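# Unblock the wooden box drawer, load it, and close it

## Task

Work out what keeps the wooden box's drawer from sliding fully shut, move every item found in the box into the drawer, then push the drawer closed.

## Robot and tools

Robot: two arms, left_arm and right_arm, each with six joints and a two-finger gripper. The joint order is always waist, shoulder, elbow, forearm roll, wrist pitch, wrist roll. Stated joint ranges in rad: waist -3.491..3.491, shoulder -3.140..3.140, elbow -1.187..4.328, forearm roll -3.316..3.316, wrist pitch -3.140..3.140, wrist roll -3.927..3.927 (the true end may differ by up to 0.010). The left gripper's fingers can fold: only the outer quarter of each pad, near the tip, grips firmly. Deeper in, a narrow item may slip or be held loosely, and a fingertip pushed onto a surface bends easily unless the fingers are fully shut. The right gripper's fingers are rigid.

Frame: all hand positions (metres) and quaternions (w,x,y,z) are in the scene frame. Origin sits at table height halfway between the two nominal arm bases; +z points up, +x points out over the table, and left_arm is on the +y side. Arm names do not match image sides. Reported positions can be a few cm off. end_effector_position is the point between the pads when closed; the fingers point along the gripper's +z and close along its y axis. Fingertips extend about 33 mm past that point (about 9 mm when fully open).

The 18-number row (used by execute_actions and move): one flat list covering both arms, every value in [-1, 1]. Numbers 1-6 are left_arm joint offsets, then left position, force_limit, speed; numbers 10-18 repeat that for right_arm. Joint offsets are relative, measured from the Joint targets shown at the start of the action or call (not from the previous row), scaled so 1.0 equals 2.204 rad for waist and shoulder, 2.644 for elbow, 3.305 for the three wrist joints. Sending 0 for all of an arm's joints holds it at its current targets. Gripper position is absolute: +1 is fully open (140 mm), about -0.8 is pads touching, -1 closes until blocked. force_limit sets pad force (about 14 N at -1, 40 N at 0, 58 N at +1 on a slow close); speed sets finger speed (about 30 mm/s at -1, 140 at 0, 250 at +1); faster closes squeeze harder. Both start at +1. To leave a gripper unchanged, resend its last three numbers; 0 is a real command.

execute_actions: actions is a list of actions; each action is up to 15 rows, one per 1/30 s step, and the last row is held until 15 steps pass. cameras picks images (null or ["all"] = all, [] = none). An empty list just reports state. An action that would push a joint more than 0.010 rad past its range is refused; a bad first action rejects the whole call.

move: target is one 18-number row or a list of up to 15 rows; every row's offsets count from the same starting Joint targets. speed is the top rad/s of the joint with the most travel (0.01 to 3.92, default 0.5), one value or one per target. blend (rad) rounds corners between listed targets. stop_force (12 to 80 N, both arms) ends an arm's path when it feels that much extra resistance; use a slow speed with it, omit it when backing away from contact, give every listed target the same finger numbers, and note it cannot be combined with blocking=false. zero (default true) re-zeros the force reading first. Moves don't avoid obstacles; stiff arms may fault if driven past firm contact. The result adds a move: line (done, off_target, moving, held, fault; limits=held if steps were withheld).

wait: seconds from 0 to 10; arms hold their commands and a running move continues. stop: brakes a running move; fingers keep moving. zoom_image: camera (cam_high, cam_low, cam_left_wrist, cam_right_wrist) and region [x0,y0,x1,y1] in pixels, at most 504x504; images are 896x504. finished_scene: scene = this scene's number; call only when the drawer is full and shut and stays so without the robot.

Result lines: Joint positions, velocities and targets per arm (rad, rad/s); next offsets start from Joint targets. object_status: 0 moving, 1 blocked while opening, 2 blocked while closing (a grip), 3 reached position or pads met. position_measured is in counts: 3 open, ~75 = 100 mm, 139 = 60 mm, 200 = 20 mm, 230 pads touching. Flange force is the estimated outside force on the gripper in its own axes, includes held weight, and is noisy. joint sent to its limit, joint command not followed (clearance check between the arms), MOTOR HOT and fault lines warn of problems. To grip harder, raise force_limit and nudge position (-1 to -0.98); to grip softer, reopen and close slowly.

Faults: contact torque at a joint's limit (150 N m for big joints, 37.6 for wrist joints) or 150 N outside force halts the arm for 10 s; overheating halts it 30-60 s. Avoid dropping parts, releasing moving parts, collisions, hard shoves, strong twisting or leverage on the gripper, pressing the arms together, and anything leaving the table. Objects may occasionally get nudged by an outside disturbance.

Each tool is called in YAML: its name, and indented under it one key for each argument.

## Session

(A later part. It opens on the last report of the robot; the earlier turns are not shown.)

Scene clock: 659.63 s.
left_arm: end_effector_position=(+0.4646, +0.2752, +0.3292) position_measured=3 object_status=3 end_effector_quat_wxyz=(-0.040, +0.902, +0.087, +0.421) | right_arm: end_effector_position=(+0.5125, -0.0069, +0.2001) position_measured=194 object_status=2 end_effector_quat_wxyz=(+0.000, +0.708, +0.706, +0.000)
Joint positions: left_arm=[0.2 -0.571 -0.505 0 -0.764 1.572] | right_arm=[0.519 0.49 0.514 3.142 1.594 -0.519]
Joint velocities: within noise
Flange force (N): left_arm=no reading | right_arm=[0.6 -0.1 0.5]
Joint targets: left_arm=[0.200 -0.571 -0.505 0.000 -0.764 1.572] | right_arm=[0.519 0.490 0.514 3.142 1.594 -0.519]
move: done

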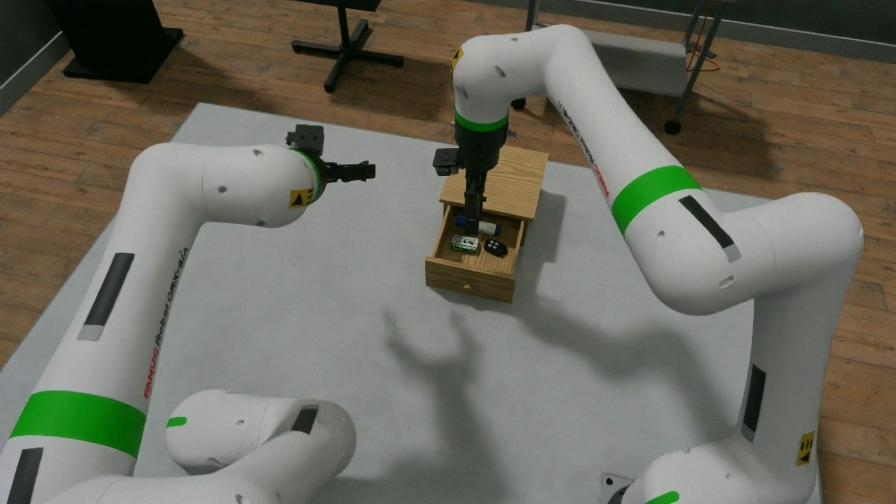

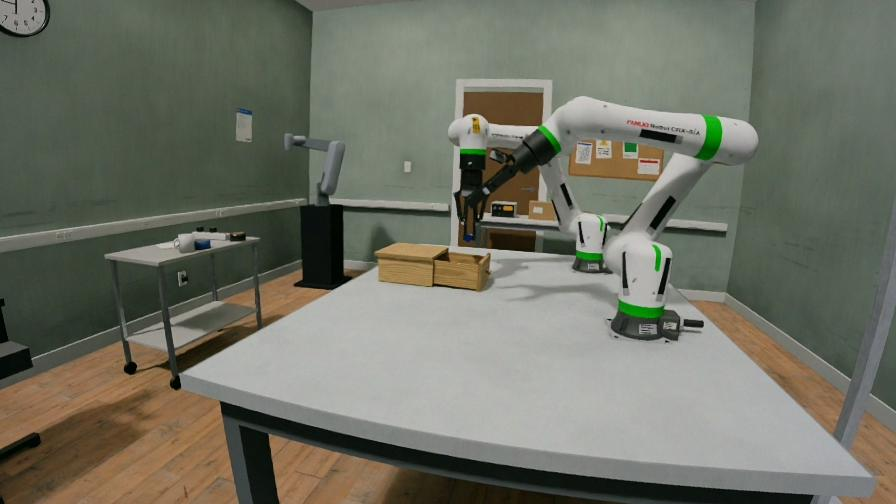

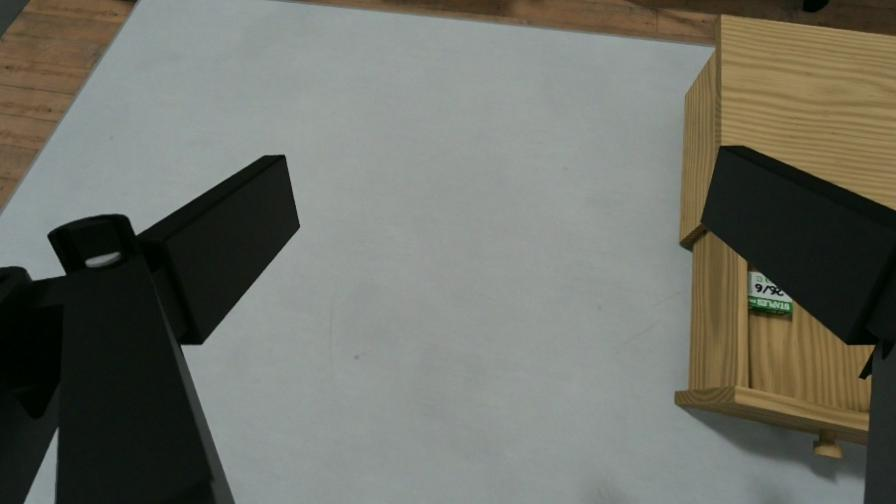

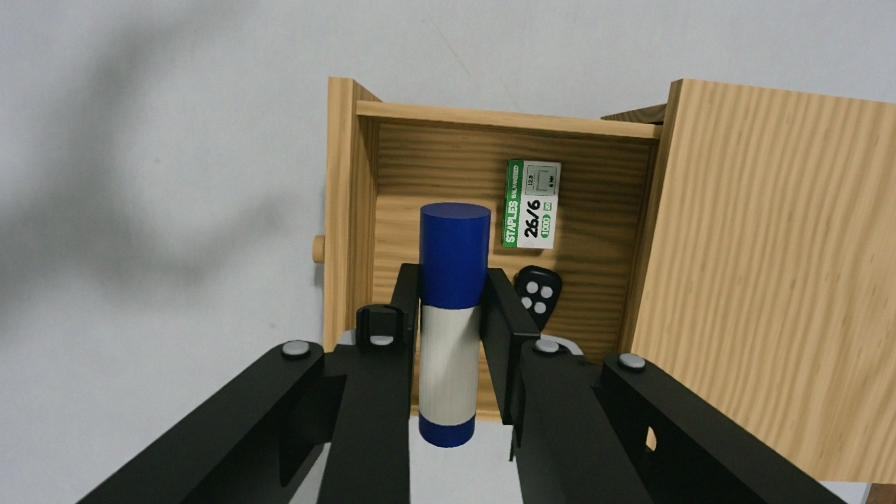

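move:
  target:
    - [0,0,0,0,0,0,1,1,1,0,0.01075,-0.07549,0,-0.06756,0,-1,-0.6,-1]
    - [0,0,0,0,0,0,1,1,1,0,0.02477,-0.10246,0,-0.09849,0,-1,-0.6,-1]
  speed: [0.2,0.04]
  stop_force: 12
  cameras: ["cam_high","cam_right_wrist"]

Scene clock: 679.10 s.
left_arm: end_effector_position=(+0.4646, +0.2752, +0.3292) position_measured=3 object_status=3 end_effector_quat_wxyz=(-0.040, +0.902, +0.087, +0.421) | right_arm: end_effector_position=(+0.5126, -0.0067, +0.0520) position_measured=194 object_status=2 end_effector_quat_wxyz=(+0.000, +0.708, +0.706, +0.000)
Joint positions: left_arm=[0.2 -0.571 -0.505 0 -0.764 1.572] | right_arm=[0.519 0.544 0.244 3.142 1.27 -0.519]
Joint velocities: within noise
Flange force (N): left_arm=no reading | right_arm=[-2.7 0.0 -22.6]
Joint targets: left_arm=[0.200 -0.571 -0.505 0.000 -0.764 1.572] | right_arm=[0.519 0.544 0.244 3.142 1.270 -0.519]
move: contact (right_arm); path passed 1 of 2 targets
Images, in order (width x height): cam_high 896x504, cam_right_wrist 896x504.

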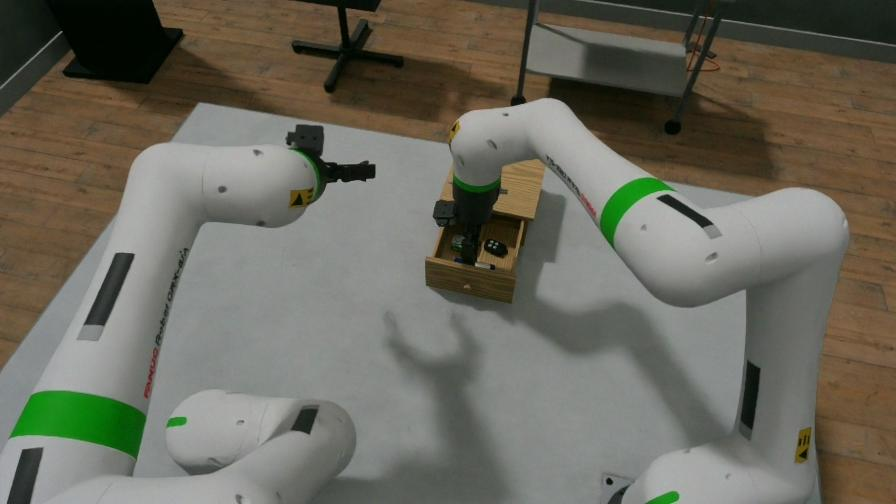

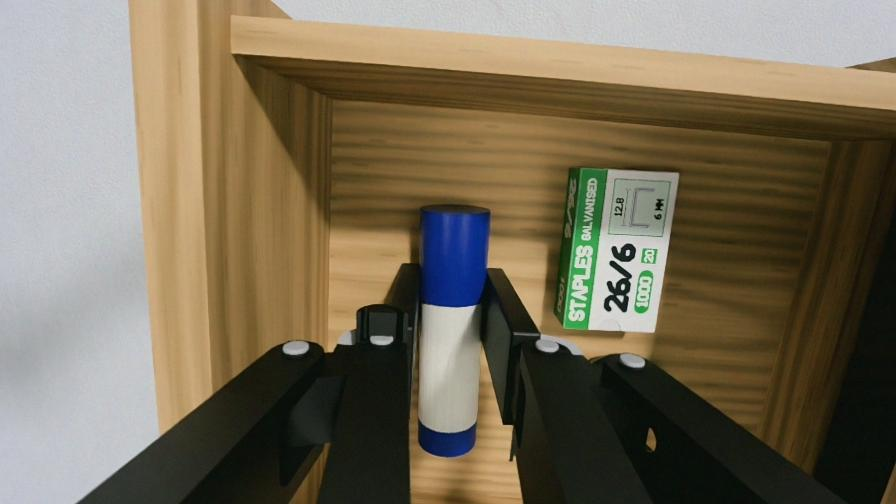

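move:
  target:
    - [0,0,0,0,0,0,1,1,1,0,-0.00034,0.0005,0,0.00062,0,-1,-0.6,-1]
    - [0,0,0,0,0,0,1,1,1,0,-0.00034,0.0005,0,0.00062,0,-0.26,-0.6,-1]
    - [0,0,0,0,0,0,1,1,1,0,-0.01361,0.02632,0,0.03038,0,-0.26,-0.6,-1]
    - [0,0,0,0,0,0,1,1,1,0,-0.02319,0.12088,0,0.1124,0,-0.26,-0.6,-1]
  speed: [0.03,0.03,0.12,0.35]
  blend: [0,0,0.03,0]
  cameras: ["cam_high","cam_right_wrist"]

Scene clock: 691.67 s.
left_arm: end_effector_position=(+0.4646, +0.2752, +0.3292) position_measured=3 object_status=3 end_effector_quat_wxyz=(-0.040, +0.902, +0.087, +0.421) | right_arm: end_effector_position=(+0.5124, -0.0069, +0.2198) position_measured=162 object_status=3 end_effector_quat_wxyz=(+0.000, +0.708, +0.706, +0.000)
Joint positions: left_arm=[0.2 -0.571 -0.505 0 -0.764 1.572] | right_arm=[0.519 0.493 0.564 3.142 1.641 -0.519]
Joint velocities: within noise
Flange force (N): left_arm=no reading | right_arm=[-0.2 -0.2 0.0]
Joint targets: left_arm=[0.200 -0.571 -0.505 0.000 -0.764 1.572] | right_arm=[0.519 0.493 0.564 3.142 1.641 -0.519]
move: done
Images, in order (width x height): cam_high 896x504, cam_right_wrist 896x504.

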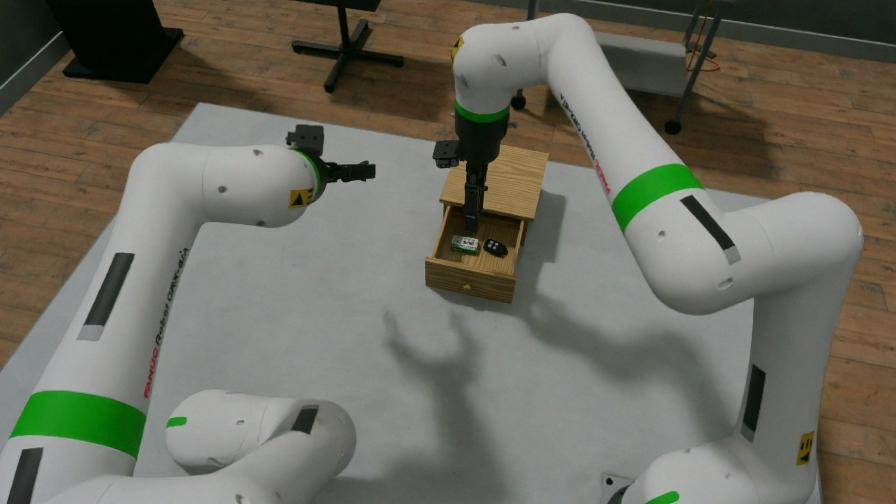

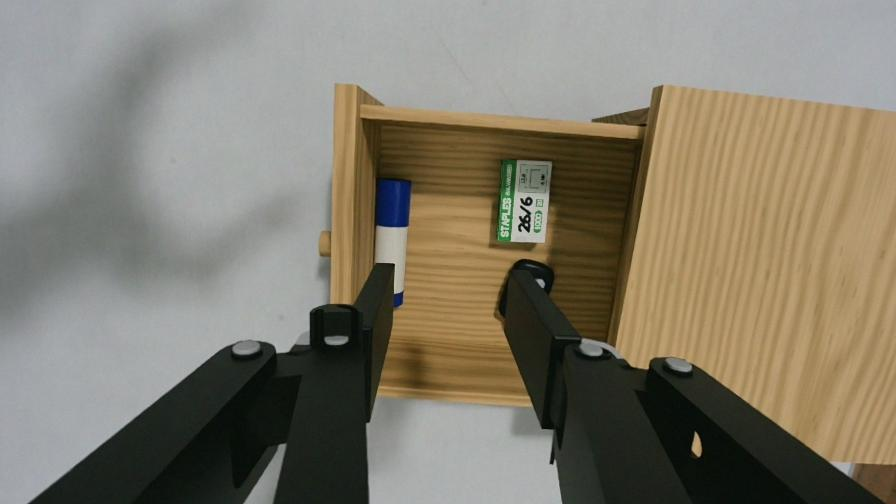

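move:
  target:
    - [0,0,0,0,0,0,1,1,1,0.04837,-0.11461,-0.16346,0,-0.05434,0.44303,-0.1,-0.6,-0.5]
    - [0,0,0,0,0,0,1,1,1,0.04837,-0.08848,-0.23101,0,-0.12581,0.44303,-0.1,-0.6,-0.5]
  speed: [0.6,0.3]
  blend: [0.04,0]
  cameras: ["cam_high","cam_right_wrist"]

Scene clock: 753.00 s.
left_arm: end_effector_position=(+0.4646, +0.2752, +0.3292) position_measured=3 object_status=3 end_effector_quat_wxyz=(-0.040, +0.902, +0.087, +0.421) | right_arm: end_effector_position=(+0.3853, -0.0157, +0.0748) position_measured=141 object_status=3 end_effector_quat_wxyz=(+0.000, +0.001, +1.000, +0.000)
Joint positions: left_arm=[0.2 -0.571 -0.505 0 -0.764 1.572] | right_arm=[0.626 0.298 -0.047 3.142 1.226 0.945]
Joint velocities: within noise
Flange force (N): left_arm=no reading | right_arm=[0.8 -1.5 0.6]
Joint targets: left_arm=[0.200 -0.571 -0.505 0.000 -0.764 1.572] | right_arm=[0.626 0.298 -0.047 3.142 1.225 0.945]
move: done
Images, in order (width x height): cam_high 896x504, cam_right_wrist 896x504.

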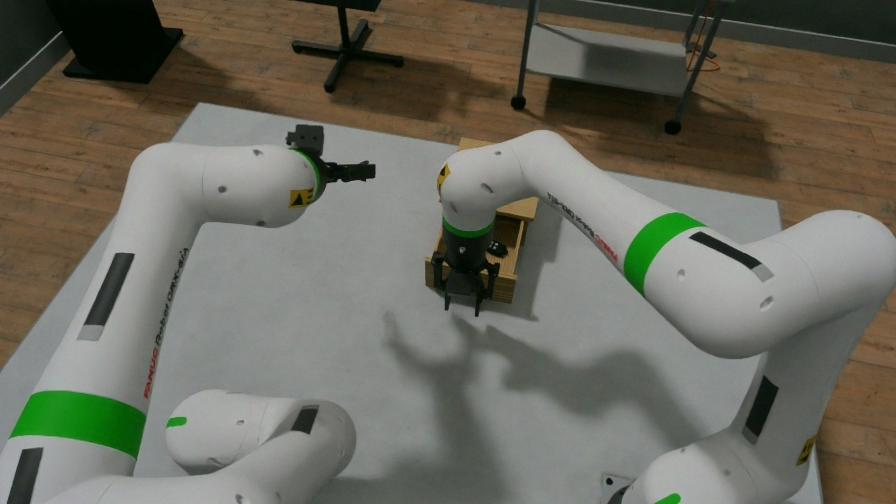

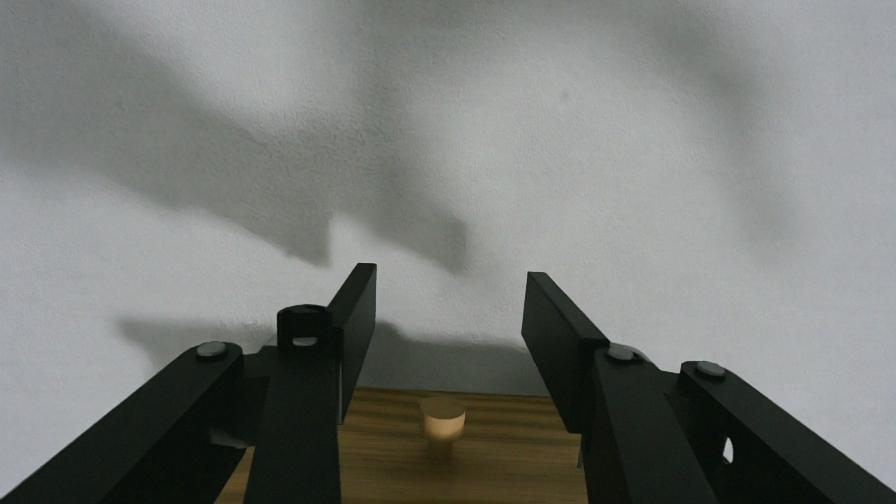

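move:
  target:
    - [0,0,0,0,0,0,1,1,1,-0.02182,0.03321,0.0368,0,0.00738,0.01455,-0.1,-0.6,-0.5]
    - [0,0,0,0,0,0,1,1,1,-0.02182,0.03321,0.0368,0,0.00738,0.01455,-1,-0.6,-1]
  speed: [0.08,0.08]
  cameras: ["cam_high","cam_right_wrist"]

Scene clock: 761.10 s.
left_arm: end_effector_position=(+0.4646, +0.2752, +0.3292) position_measured=3 object_status=3 end_effector_quat_wxyz=(-0.040, +0.902, +0.087, +0.421) | right_arm: end_effector_position=(+0.4313, -0.0158, +0.0747) position_measured=205 object_status=0 end_effector_quat_wxyz=(+0.000, +0.001, +1.000, +0.000)
Joint positions: left_arm=[0.2 -0.571 -0.505 0 -0.764 1.572] | right_arm=[0.578 0.371 0.05 3.142 1.25 0.993]
Joint velocities: within noise
Flange force (N): left_arm=no reading | right_arm=[0.0 -1.2 -3.1]
Joint targets: left_arm=[0.200 -0.571 -0.505 0.000 -0.764 1.572] | right_arm=[0.578 0.371 0.050 3.142 1.250 0.993]
move: done
Images, in order (width x height): cam_high 896x504, cam_right_wrist 896x504.

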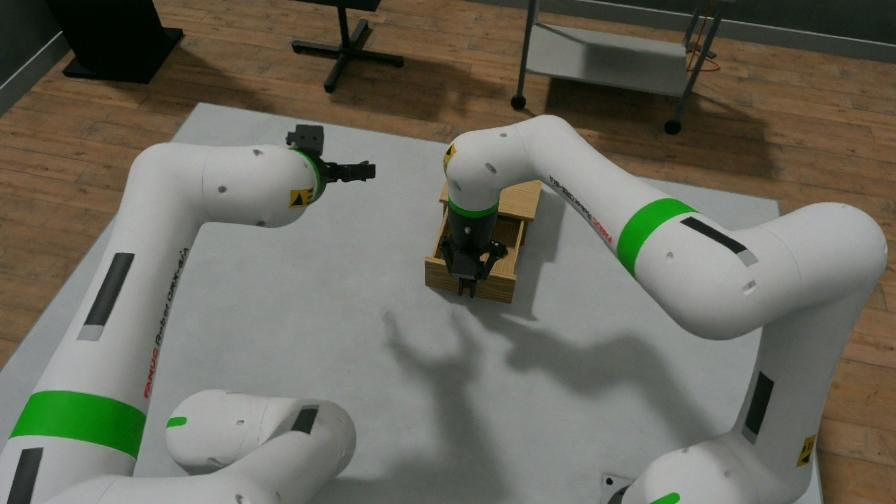

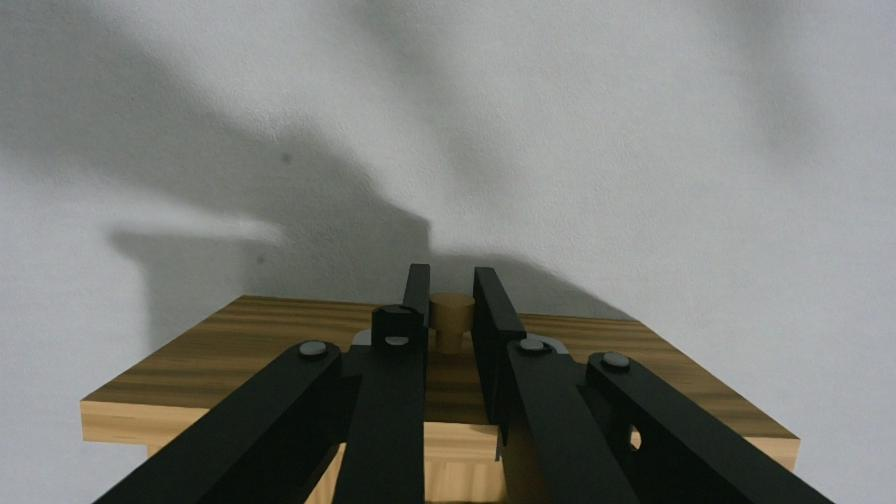

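move:
  target:
    - [0,0,0,0,0,0,1,1,1,-0.02423,0.04614,0.05424,0,0.01262,0.01616,-1,-0.6,-1]
    - [0,0,0,0,0,0,1,1,1,-0.04614,0.10104,0.12284,0,0.03089,0.0308,-1,-0.6,-1]
  speed: 0.12
  blend: 0.02
  stop_force: 15

Scene clock: 769.60 s.
left_arm: end_effector_position=(+0.4646, +0.2752, +0.3292) position_measured=3 object_status=3 end_effector_quat_wxyz=(-0.040, +0.902, +0.087, +0.421) | right_arm: end_effector_position=(+0.4640, -0.0151, +0.0752) position_measured=205 object_status=2 end_effector_quat_wxyz=(+0.000, +0.001, +1.000, +0.000)
Joint positions: left_arm=[0.2 -0.571 -0.505 0 -0.764 1.572] | right_arm=[0.548 0.428 0.129 3.142 1.273 1.023]
Joint velocities: within noise
Flange force (N): left_arm=no reading | right_arm=[14.4 1.6 -8.8]
Joint targets: left_arm=[0.200 -0.571 -0.505 0.000 -0.764 1.572] | right_arm=[0.548 0.428 0.129 3.142 1.273 1.023]
move: contact (right_arm); path passed 0 of 2 targets; right_arm: the elbow is farthest, 0.245 rad from its target

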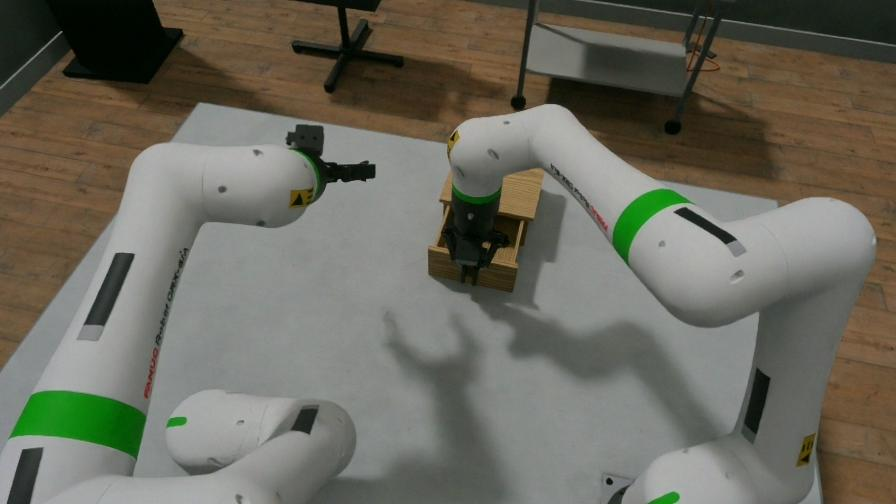

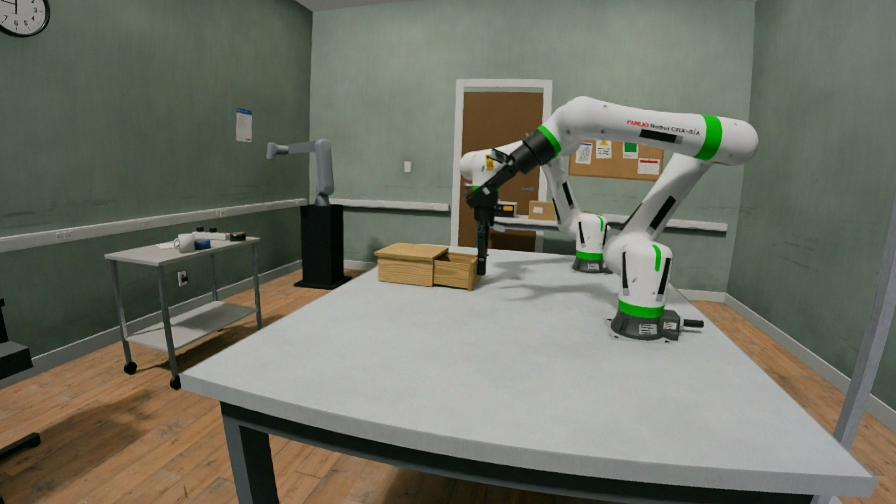

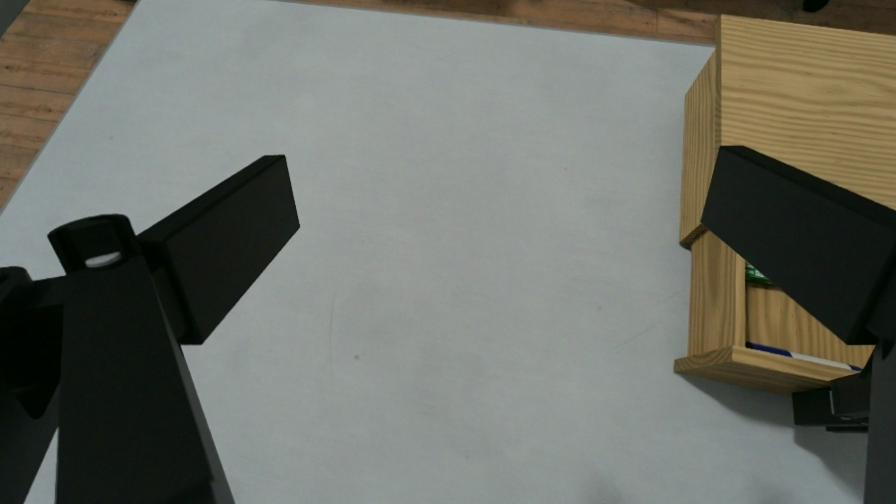

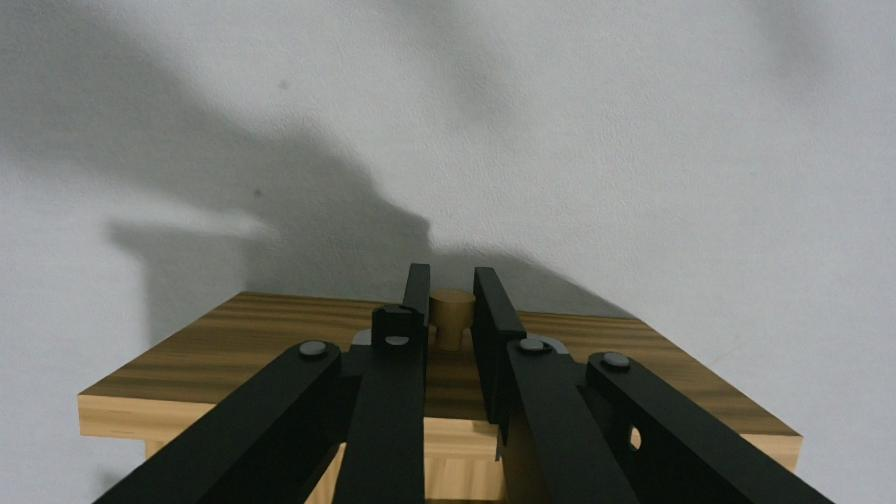

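zoom_image:
  camera: "cam_left_wrist"
  region: [640, 100, 896, 440]

zoom_image:
  camera: "cam_low"
  region: [360, 220, 520, 310]

zoom_image:
  camera: "cam_high"
  region: [410, 130, 570, 310]

Scaled by 1.482 from the camera's 896x504 image, which has a finer 1280x720 frame.

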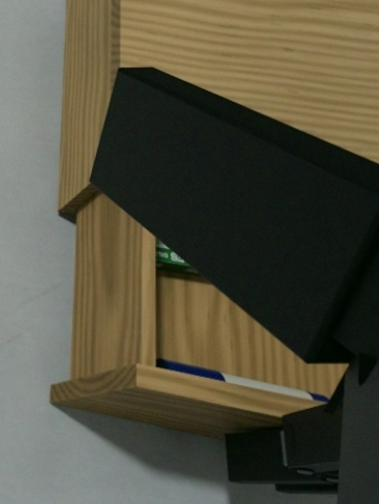

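Scaled by 3.150 from the camera's 896x504 image, which has a finer 1280x720 frame.

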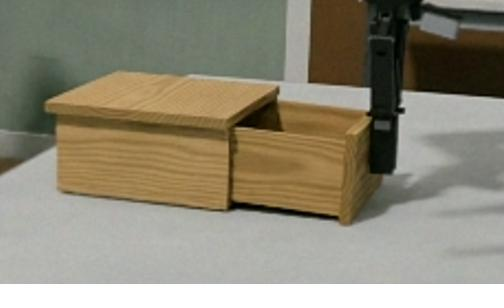

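Scaled by 2.800 from the camera's 896x504 image, which has a finer 1280x720 frame.

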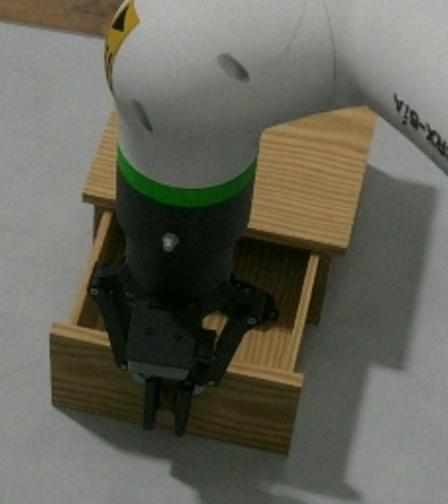

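move:
  target: [0,0,0,0,0,0,1,1,1,0.0055,-0.0105,-0.0122,0,-0.0029,-0.0036,-1,-0.6,-1]
  speed: 0.06
  cameras: ["cam_left_wrist"]

Scene clock: 781.30 s.
left_arm: end_effector_position=(+0.4646, +0.2752, +0.3292) position_measured=3 object_status=3 end_effector_quat_wxyz=(-0.040, +0.902, +0.087, +0.421) | right_arm: end_effector_position=(+0.4507, -0.0151, +0.0753) position_measured=205 object_status=2 end_effector_quat_wxyz=(+0.000, +0.001, +1.000, +0.000)
Joint positions: left_arm=[0.2 -0.571 -0.505 0 -0.764 1.572] | right_arm=[0.56 0.405 0.097 3.142 1.264 1.011]
Joint velocities: within noise
Flange force (N): left_arm=no reading | right_arm=[-1.6 0.2 1.5]
Joint targets: left_arm=[0.200 -0.571 -0.505 0.000 -0.764 1.572] | right_arm=[0.560 0.405 0.097 3.142 1.264 1.011]
move: done
Images, in order (width x height): cam_left_wrist 896x504.

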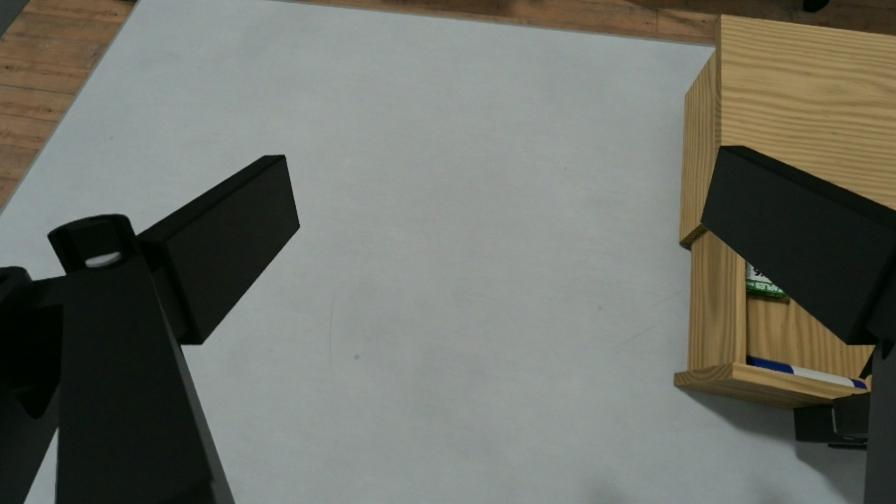

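move:
  target: [0,0,0,0,0,0,1,1,1,-0.01633,0.03076,0.0365,0,0.00832,0.01083,-1,-0.6,-1]
  speed: 0.05
  stop_force: 15
  cameras: ["cam_left_wrist"]

Scene clock: 788.30 s.
left_arm: end_effector_position=(+0.4646, +0.2752, +0.3292) position_measured=3 object_status=3 end_effector_quat_wxyz=(-0.040, +0.902, +0.087, +0.421) | right_arm: end_effector_position=(+0.4658, -0.0150, +0.0755) position_measured=205 object_status=2 end_effector_quat_wxyz=(+0.000, +0.001, +1.000, +0.000)
Joint positions: left_arm=[0.2 -0.571 -0.505 0 -0.764 1.572] | right_arm=[0.547 0.43 0.134 3.142 1.274 1.025]
Joint velocities: within noise
Flange force (N): left_arm=no reading | right_arm=[12.7 1.6 -6.9]
Joint targets: left_arm=[0.200 -0.571 -0.505 0.000 -0.764 1.572] | right_arm=[0.547 0.430 0.134 3.142 1.274 1.025]
move: contact (right_arm); right_arm: the elbow is farthest, 0.060 rad from its target
Images, in order (width x height): cam_left_wrist 896x504.

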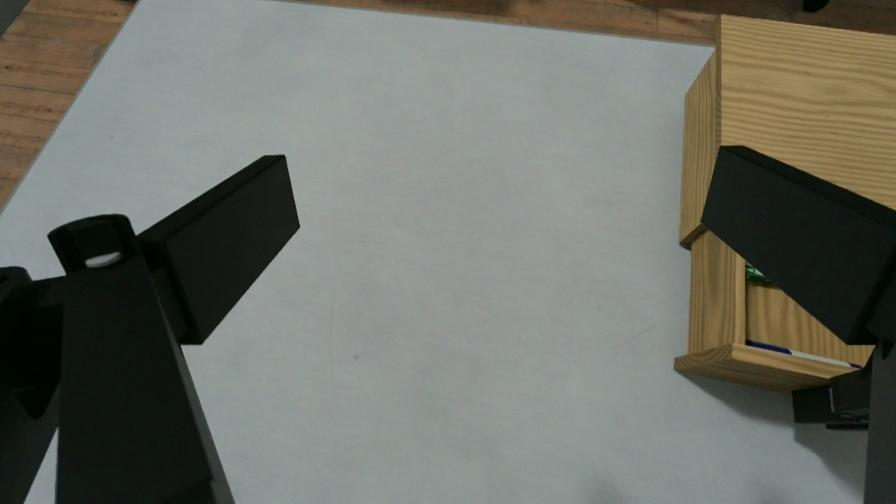

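move:
  target:
    - [0,0,0,0,0,0,1,1,1,0.01289,-0.02523,-0.02999,0,-0.00693,-0.00896,-1,-0.6,-1]
    - [0,0,0,0,0,0,1,1,1,0.03063,-0.05286,-0.06085,0,-0.01319,-0.02079,-1,-0.6,-1]
  speed: 0.08
  blend: 0.02
  stop_force: 15

zoom_image:
  camera: "cam_low"
  region: [360, 220, 520, 310]

Scene clock: 820.23 s.
left_arm: end_effector_position=(+0.4646, +0.2752, +0.3292) position_measured=3 object_status=3 end_effector_quat_wxyz=(-0.040, +0.902, +0.087, +0.421) | right_arm: end_effector_position=(+0.4642, -0.0150, +0.0755) position_measured=205 object_status=2 end_effector_quat_wxyz=(+0.000, +0.001, +1.000, +0.000)
Joint positions: left_arm=[0.2 -0.571 -0.505 0 -0.764 1.572] | right_arm=[0.548 0.427 0.129 3.142 1.272 1.023]
Joint velocities: within noise
Flange force (N): left_arm=no reading | right_arm=[-3.0 -0.1 -1.9]
Joint targets: left_arm=[0.200 -0.571 -0.505 0.000 -0.764 1.572] | right_arm=[0.548 0.427 0.129 3.142 1.272 1.023]
move: contact (right_arm); path passed 0 of 2 targets; right_arm: the elbow is farthest, 0.156 rad from its target

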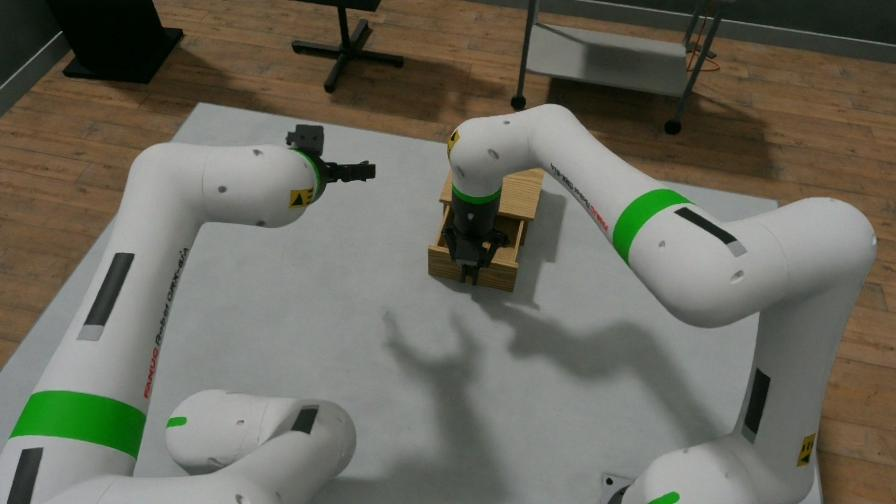

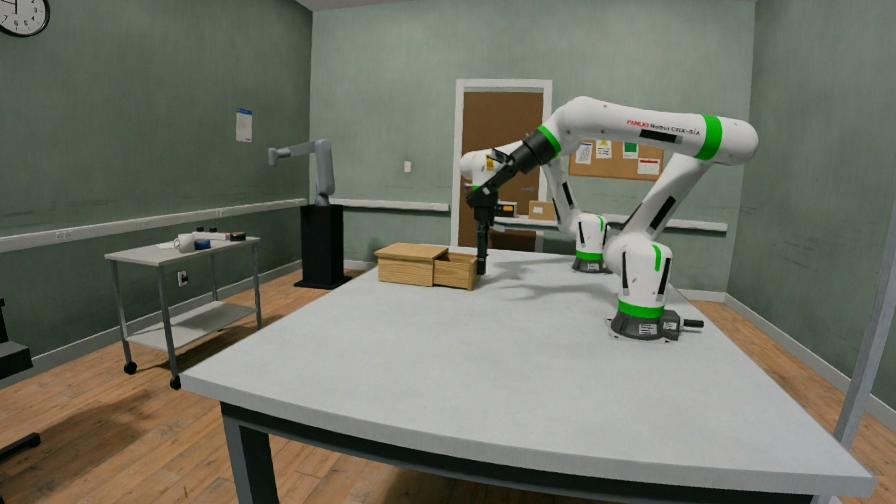

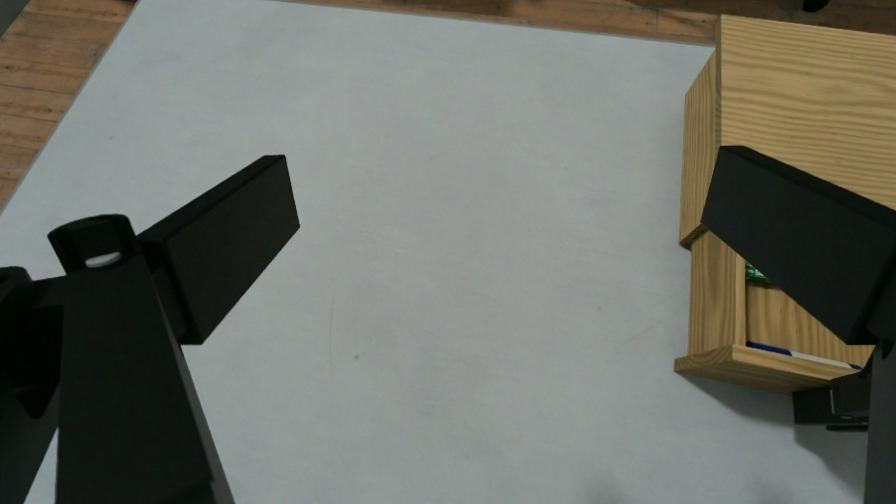

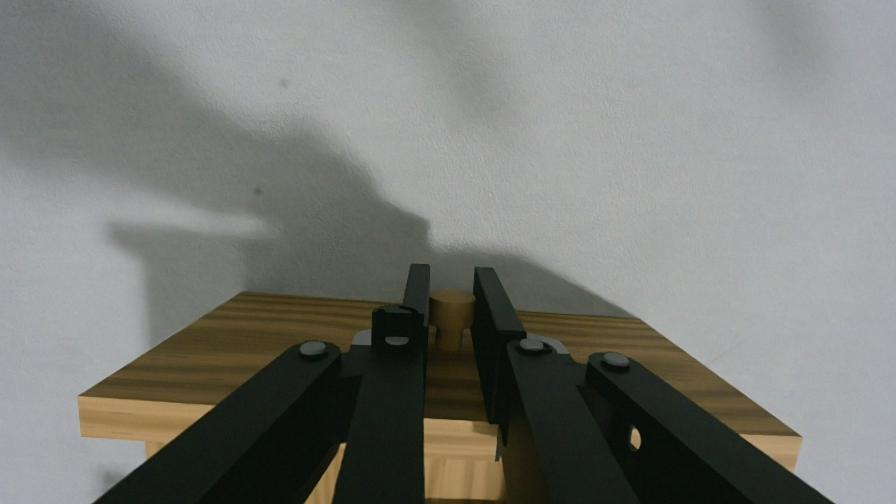

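Scaled by 3.150 from the camera's 896x504 image, which has a finer 1280x720 frame.

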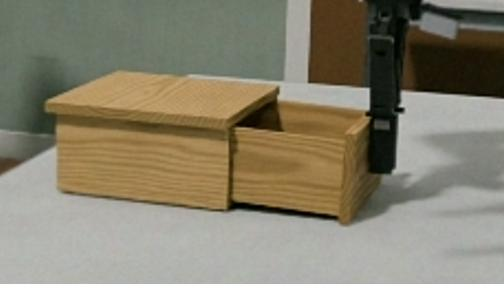

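move:
  target:
    - [0,0,0,0,0,0,1,1,1,0.01243,-0.02387,-0.0281,0,-0.00632,-0.00835,-1,-0.6,-1]
    - [0,0,0,0,0,0,1,1,1,0.03017,-0.0515,-0.05896,0,-0.01259,-0.02018,-1,-0.6,-1]
  speed: 0.08
  blend: 0.02
  stop_force: 15

zoom_image:
  camera: "cam_low"
  region: [360, 220, 520, 310]

Scene clock: 830.47 s.
left_arm: end_effector_position=(+0.4646, +0.2752, +0.3292) position_measured=3 object_status=3 end_effector_quat_wxyz=(-0.040, +0.902, +0.087, +0.421) | right_arm: end_effector_position=(+0.3954, -0.0158, +0.0750) position_measured=205 object_status=2 end_effector_quat_wxyz=(+0.000, +0.001, +1.000, +0.000)
Joint positions: left_arm=[0.2 -0.571 -0.505 0 -0.764 1.572] | right_arm=[0.615 0.313 -0.027 3.142 1.231 0.956]
Joint velocities: within noise
Flange force (N): left_arm=no reading | right_arm=[-1.0 0.4 2.6]
Joint targets: left_arm=[0.200 -0.571 -0.505 0.000 -0.764 1.572] | right_arm=[0.615 0.313 -0.027 3.142 1.231 0.956]
move: done

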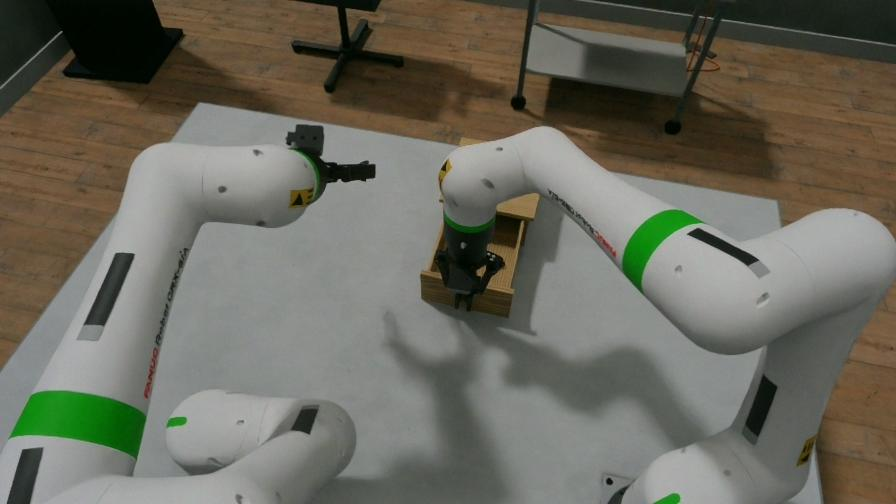

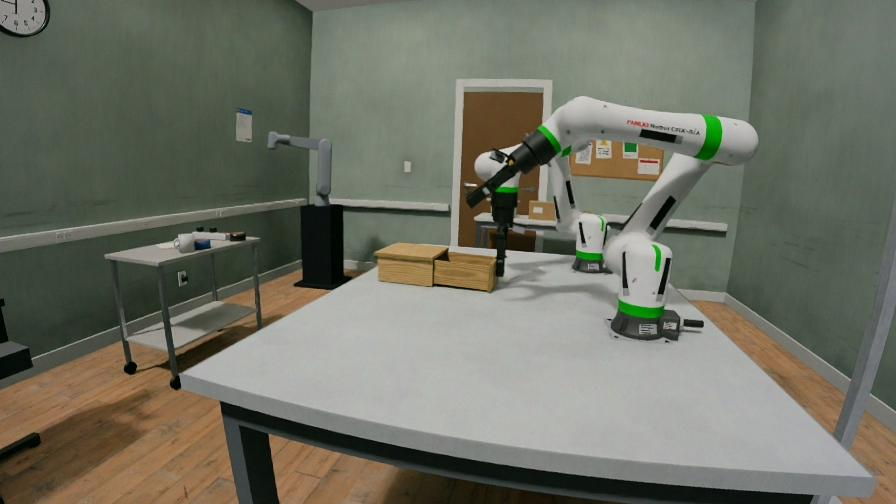

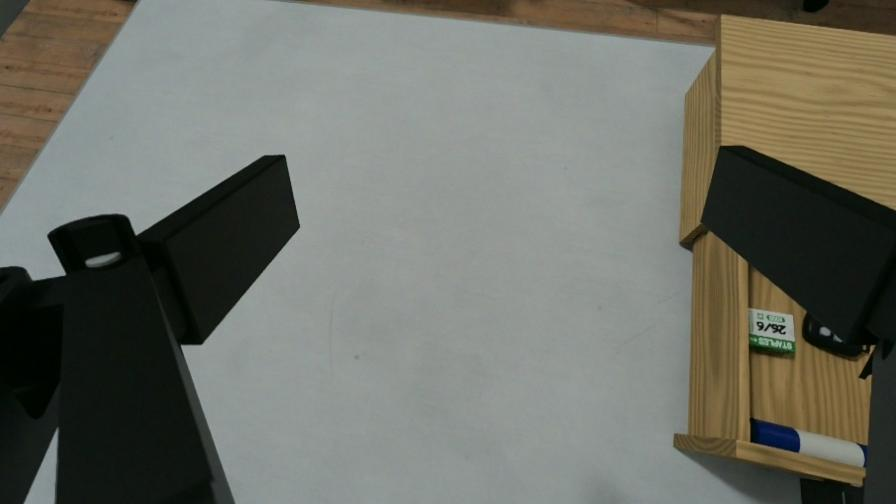

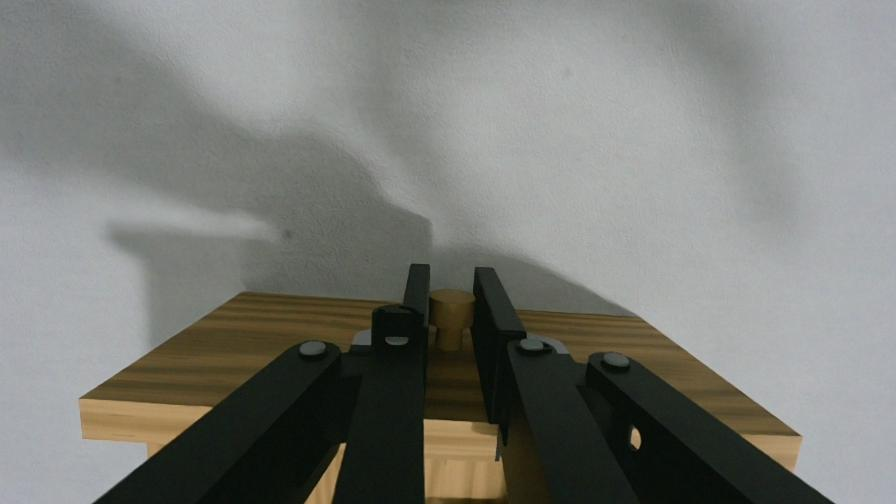

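Scaled by 3.150 from the camera's 896x504 image, which has a finer 1280x720 frame.

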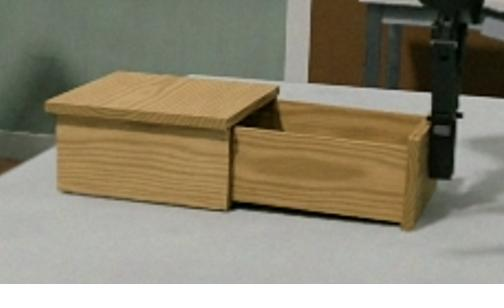

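move:
  target:
    - [0,0,0,0,0,0,1,1,1,0,0,0,0,0,0,-0.1,-0.6,-0.6]
    - [0,0,0,0,0,0,1,1,1,0.01815,-0.02391,-0.02572,0,-0.00463,-0.0121,-0.1,-0.6,-0.6]
    - [0,0,0,0,0,0,1,1,1,0.01815,-0.05322,0.05722,0,0.08133,-0.0121,-0.1,-0.6,-0.6]
    - [0,0,0,0,0,0,1,1,1,-0.28031,-0.18793,0.02829,0,0.14781,0.18684,-0.1,-0.6,-0.6]
    - [-0.20962,0.25885,-0.17496,0,0.47098,0,1,1,1,-0.28031,-0.18793,0.02829,0,0.14781,0.18684,-0.1,-0.6,-0.6]
  speed: [0.1,0.1,0.4,0.7,0.7]
  blend: [0,0.01,0.05,0.05,0]

zoom_image:
  camera: "cam_left_wrist"
  region: [280, 60, 700, 460]

Scene clock: 859.80 s.
left_arm: end_effector_position=(+0.5066, +0.0270, +0.1791) position_measured=3 object_status=3 end_effector_quat_wxyz=(+0.087, +0.759, -0.103, +0.637) | right_arm: end_effector_position=(+0.4199, -0.2999, +0.3001) position_measured=141 object_status=3 end_effector_quat_wxyz=(+0.000, +0.001, +1.000, +0.000)
Joint positions: left_arm=[-0.262 0 -0.967 0 0.793 1.572] | right_arm=[-0.003 -0.101 0.048 3.142 1.719 1.574]
Joint velocities: within noise
Flange force (N): left_arm=[-1.1 0.0 7.3] | right_arm=[-0.9 0.3 0.1]
Joint targets: left_arm=[-0.262 0.000 -0.967 0.000 0.793 1.572] | right_arm=[-0.003 -0.101 0.048 3.142 1.719 1.574]
move: done

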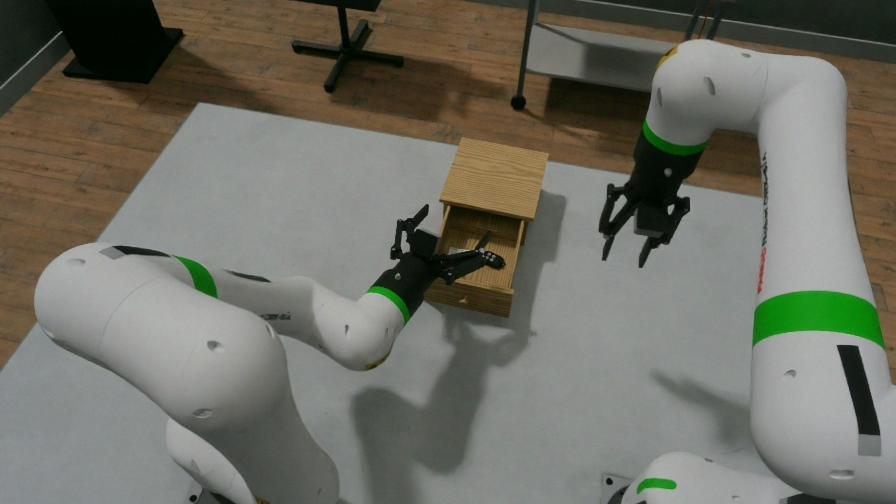

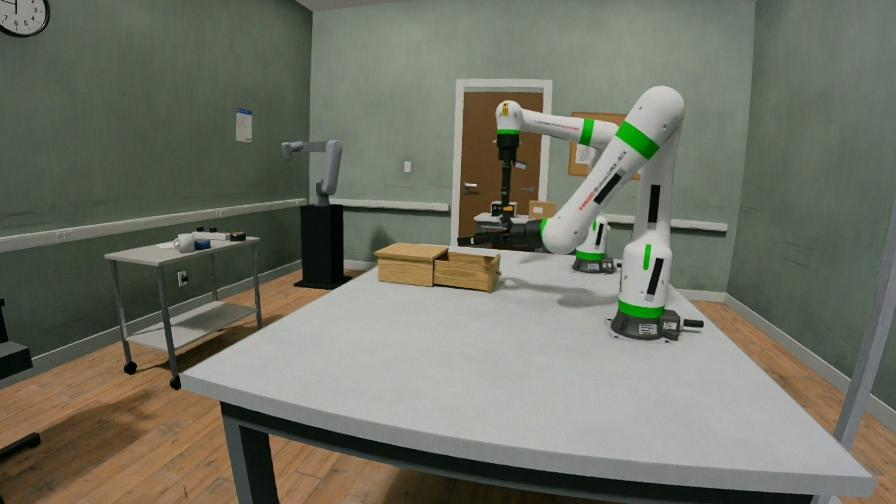

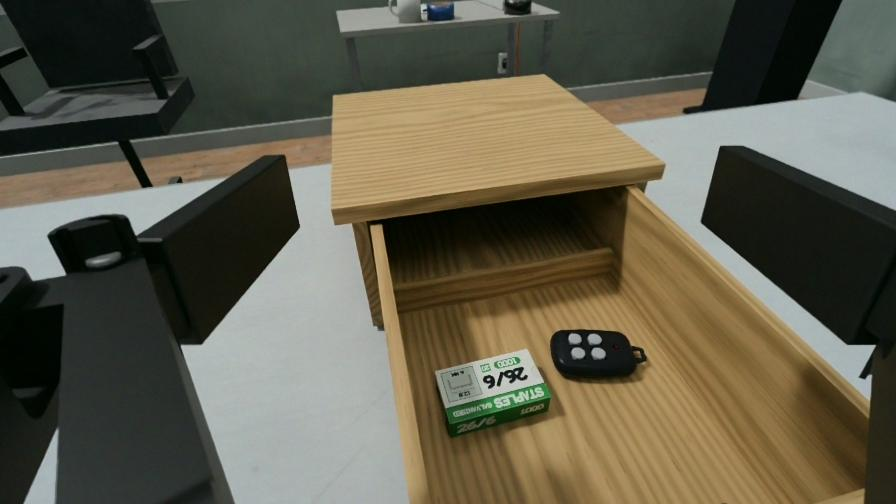

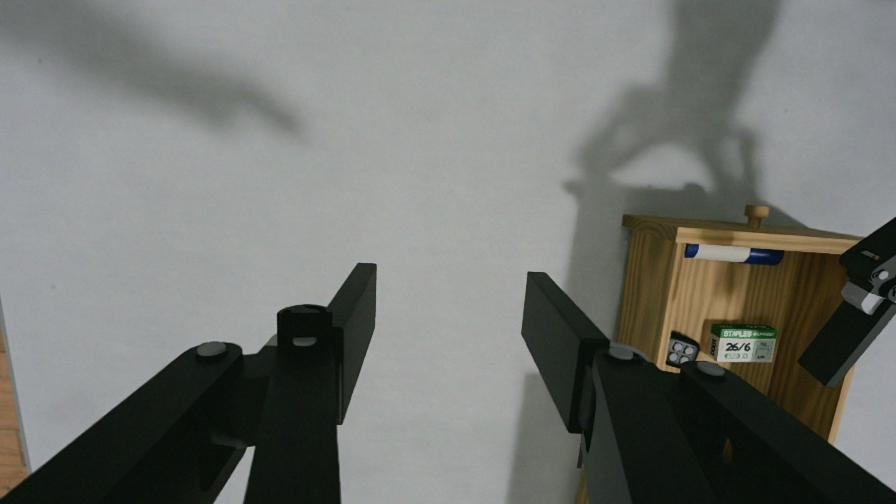

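Scaled by 1.200 from the camera's 896x504 image, which has a finer 1280x720 frame.

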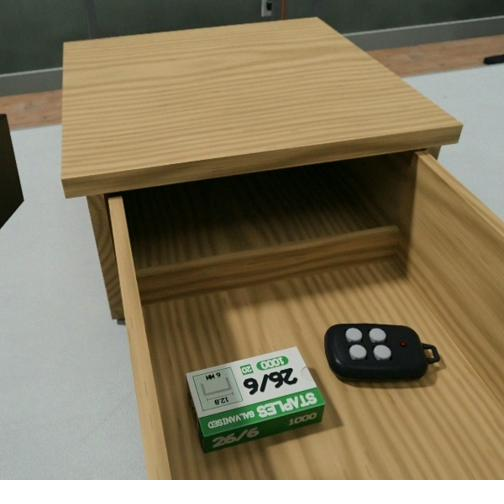

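zoom_image:
  camera: "cam_left_wrist"
  region: [370, 180, 640, 320]

Scaled by 1.867 from the camera's 896x504 image, which has a finer 1280x720 frame.

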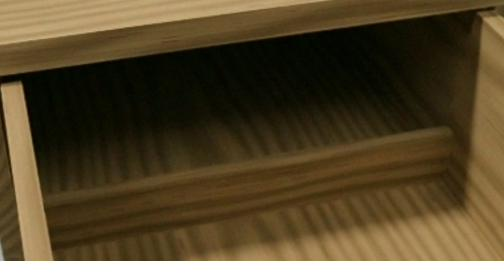

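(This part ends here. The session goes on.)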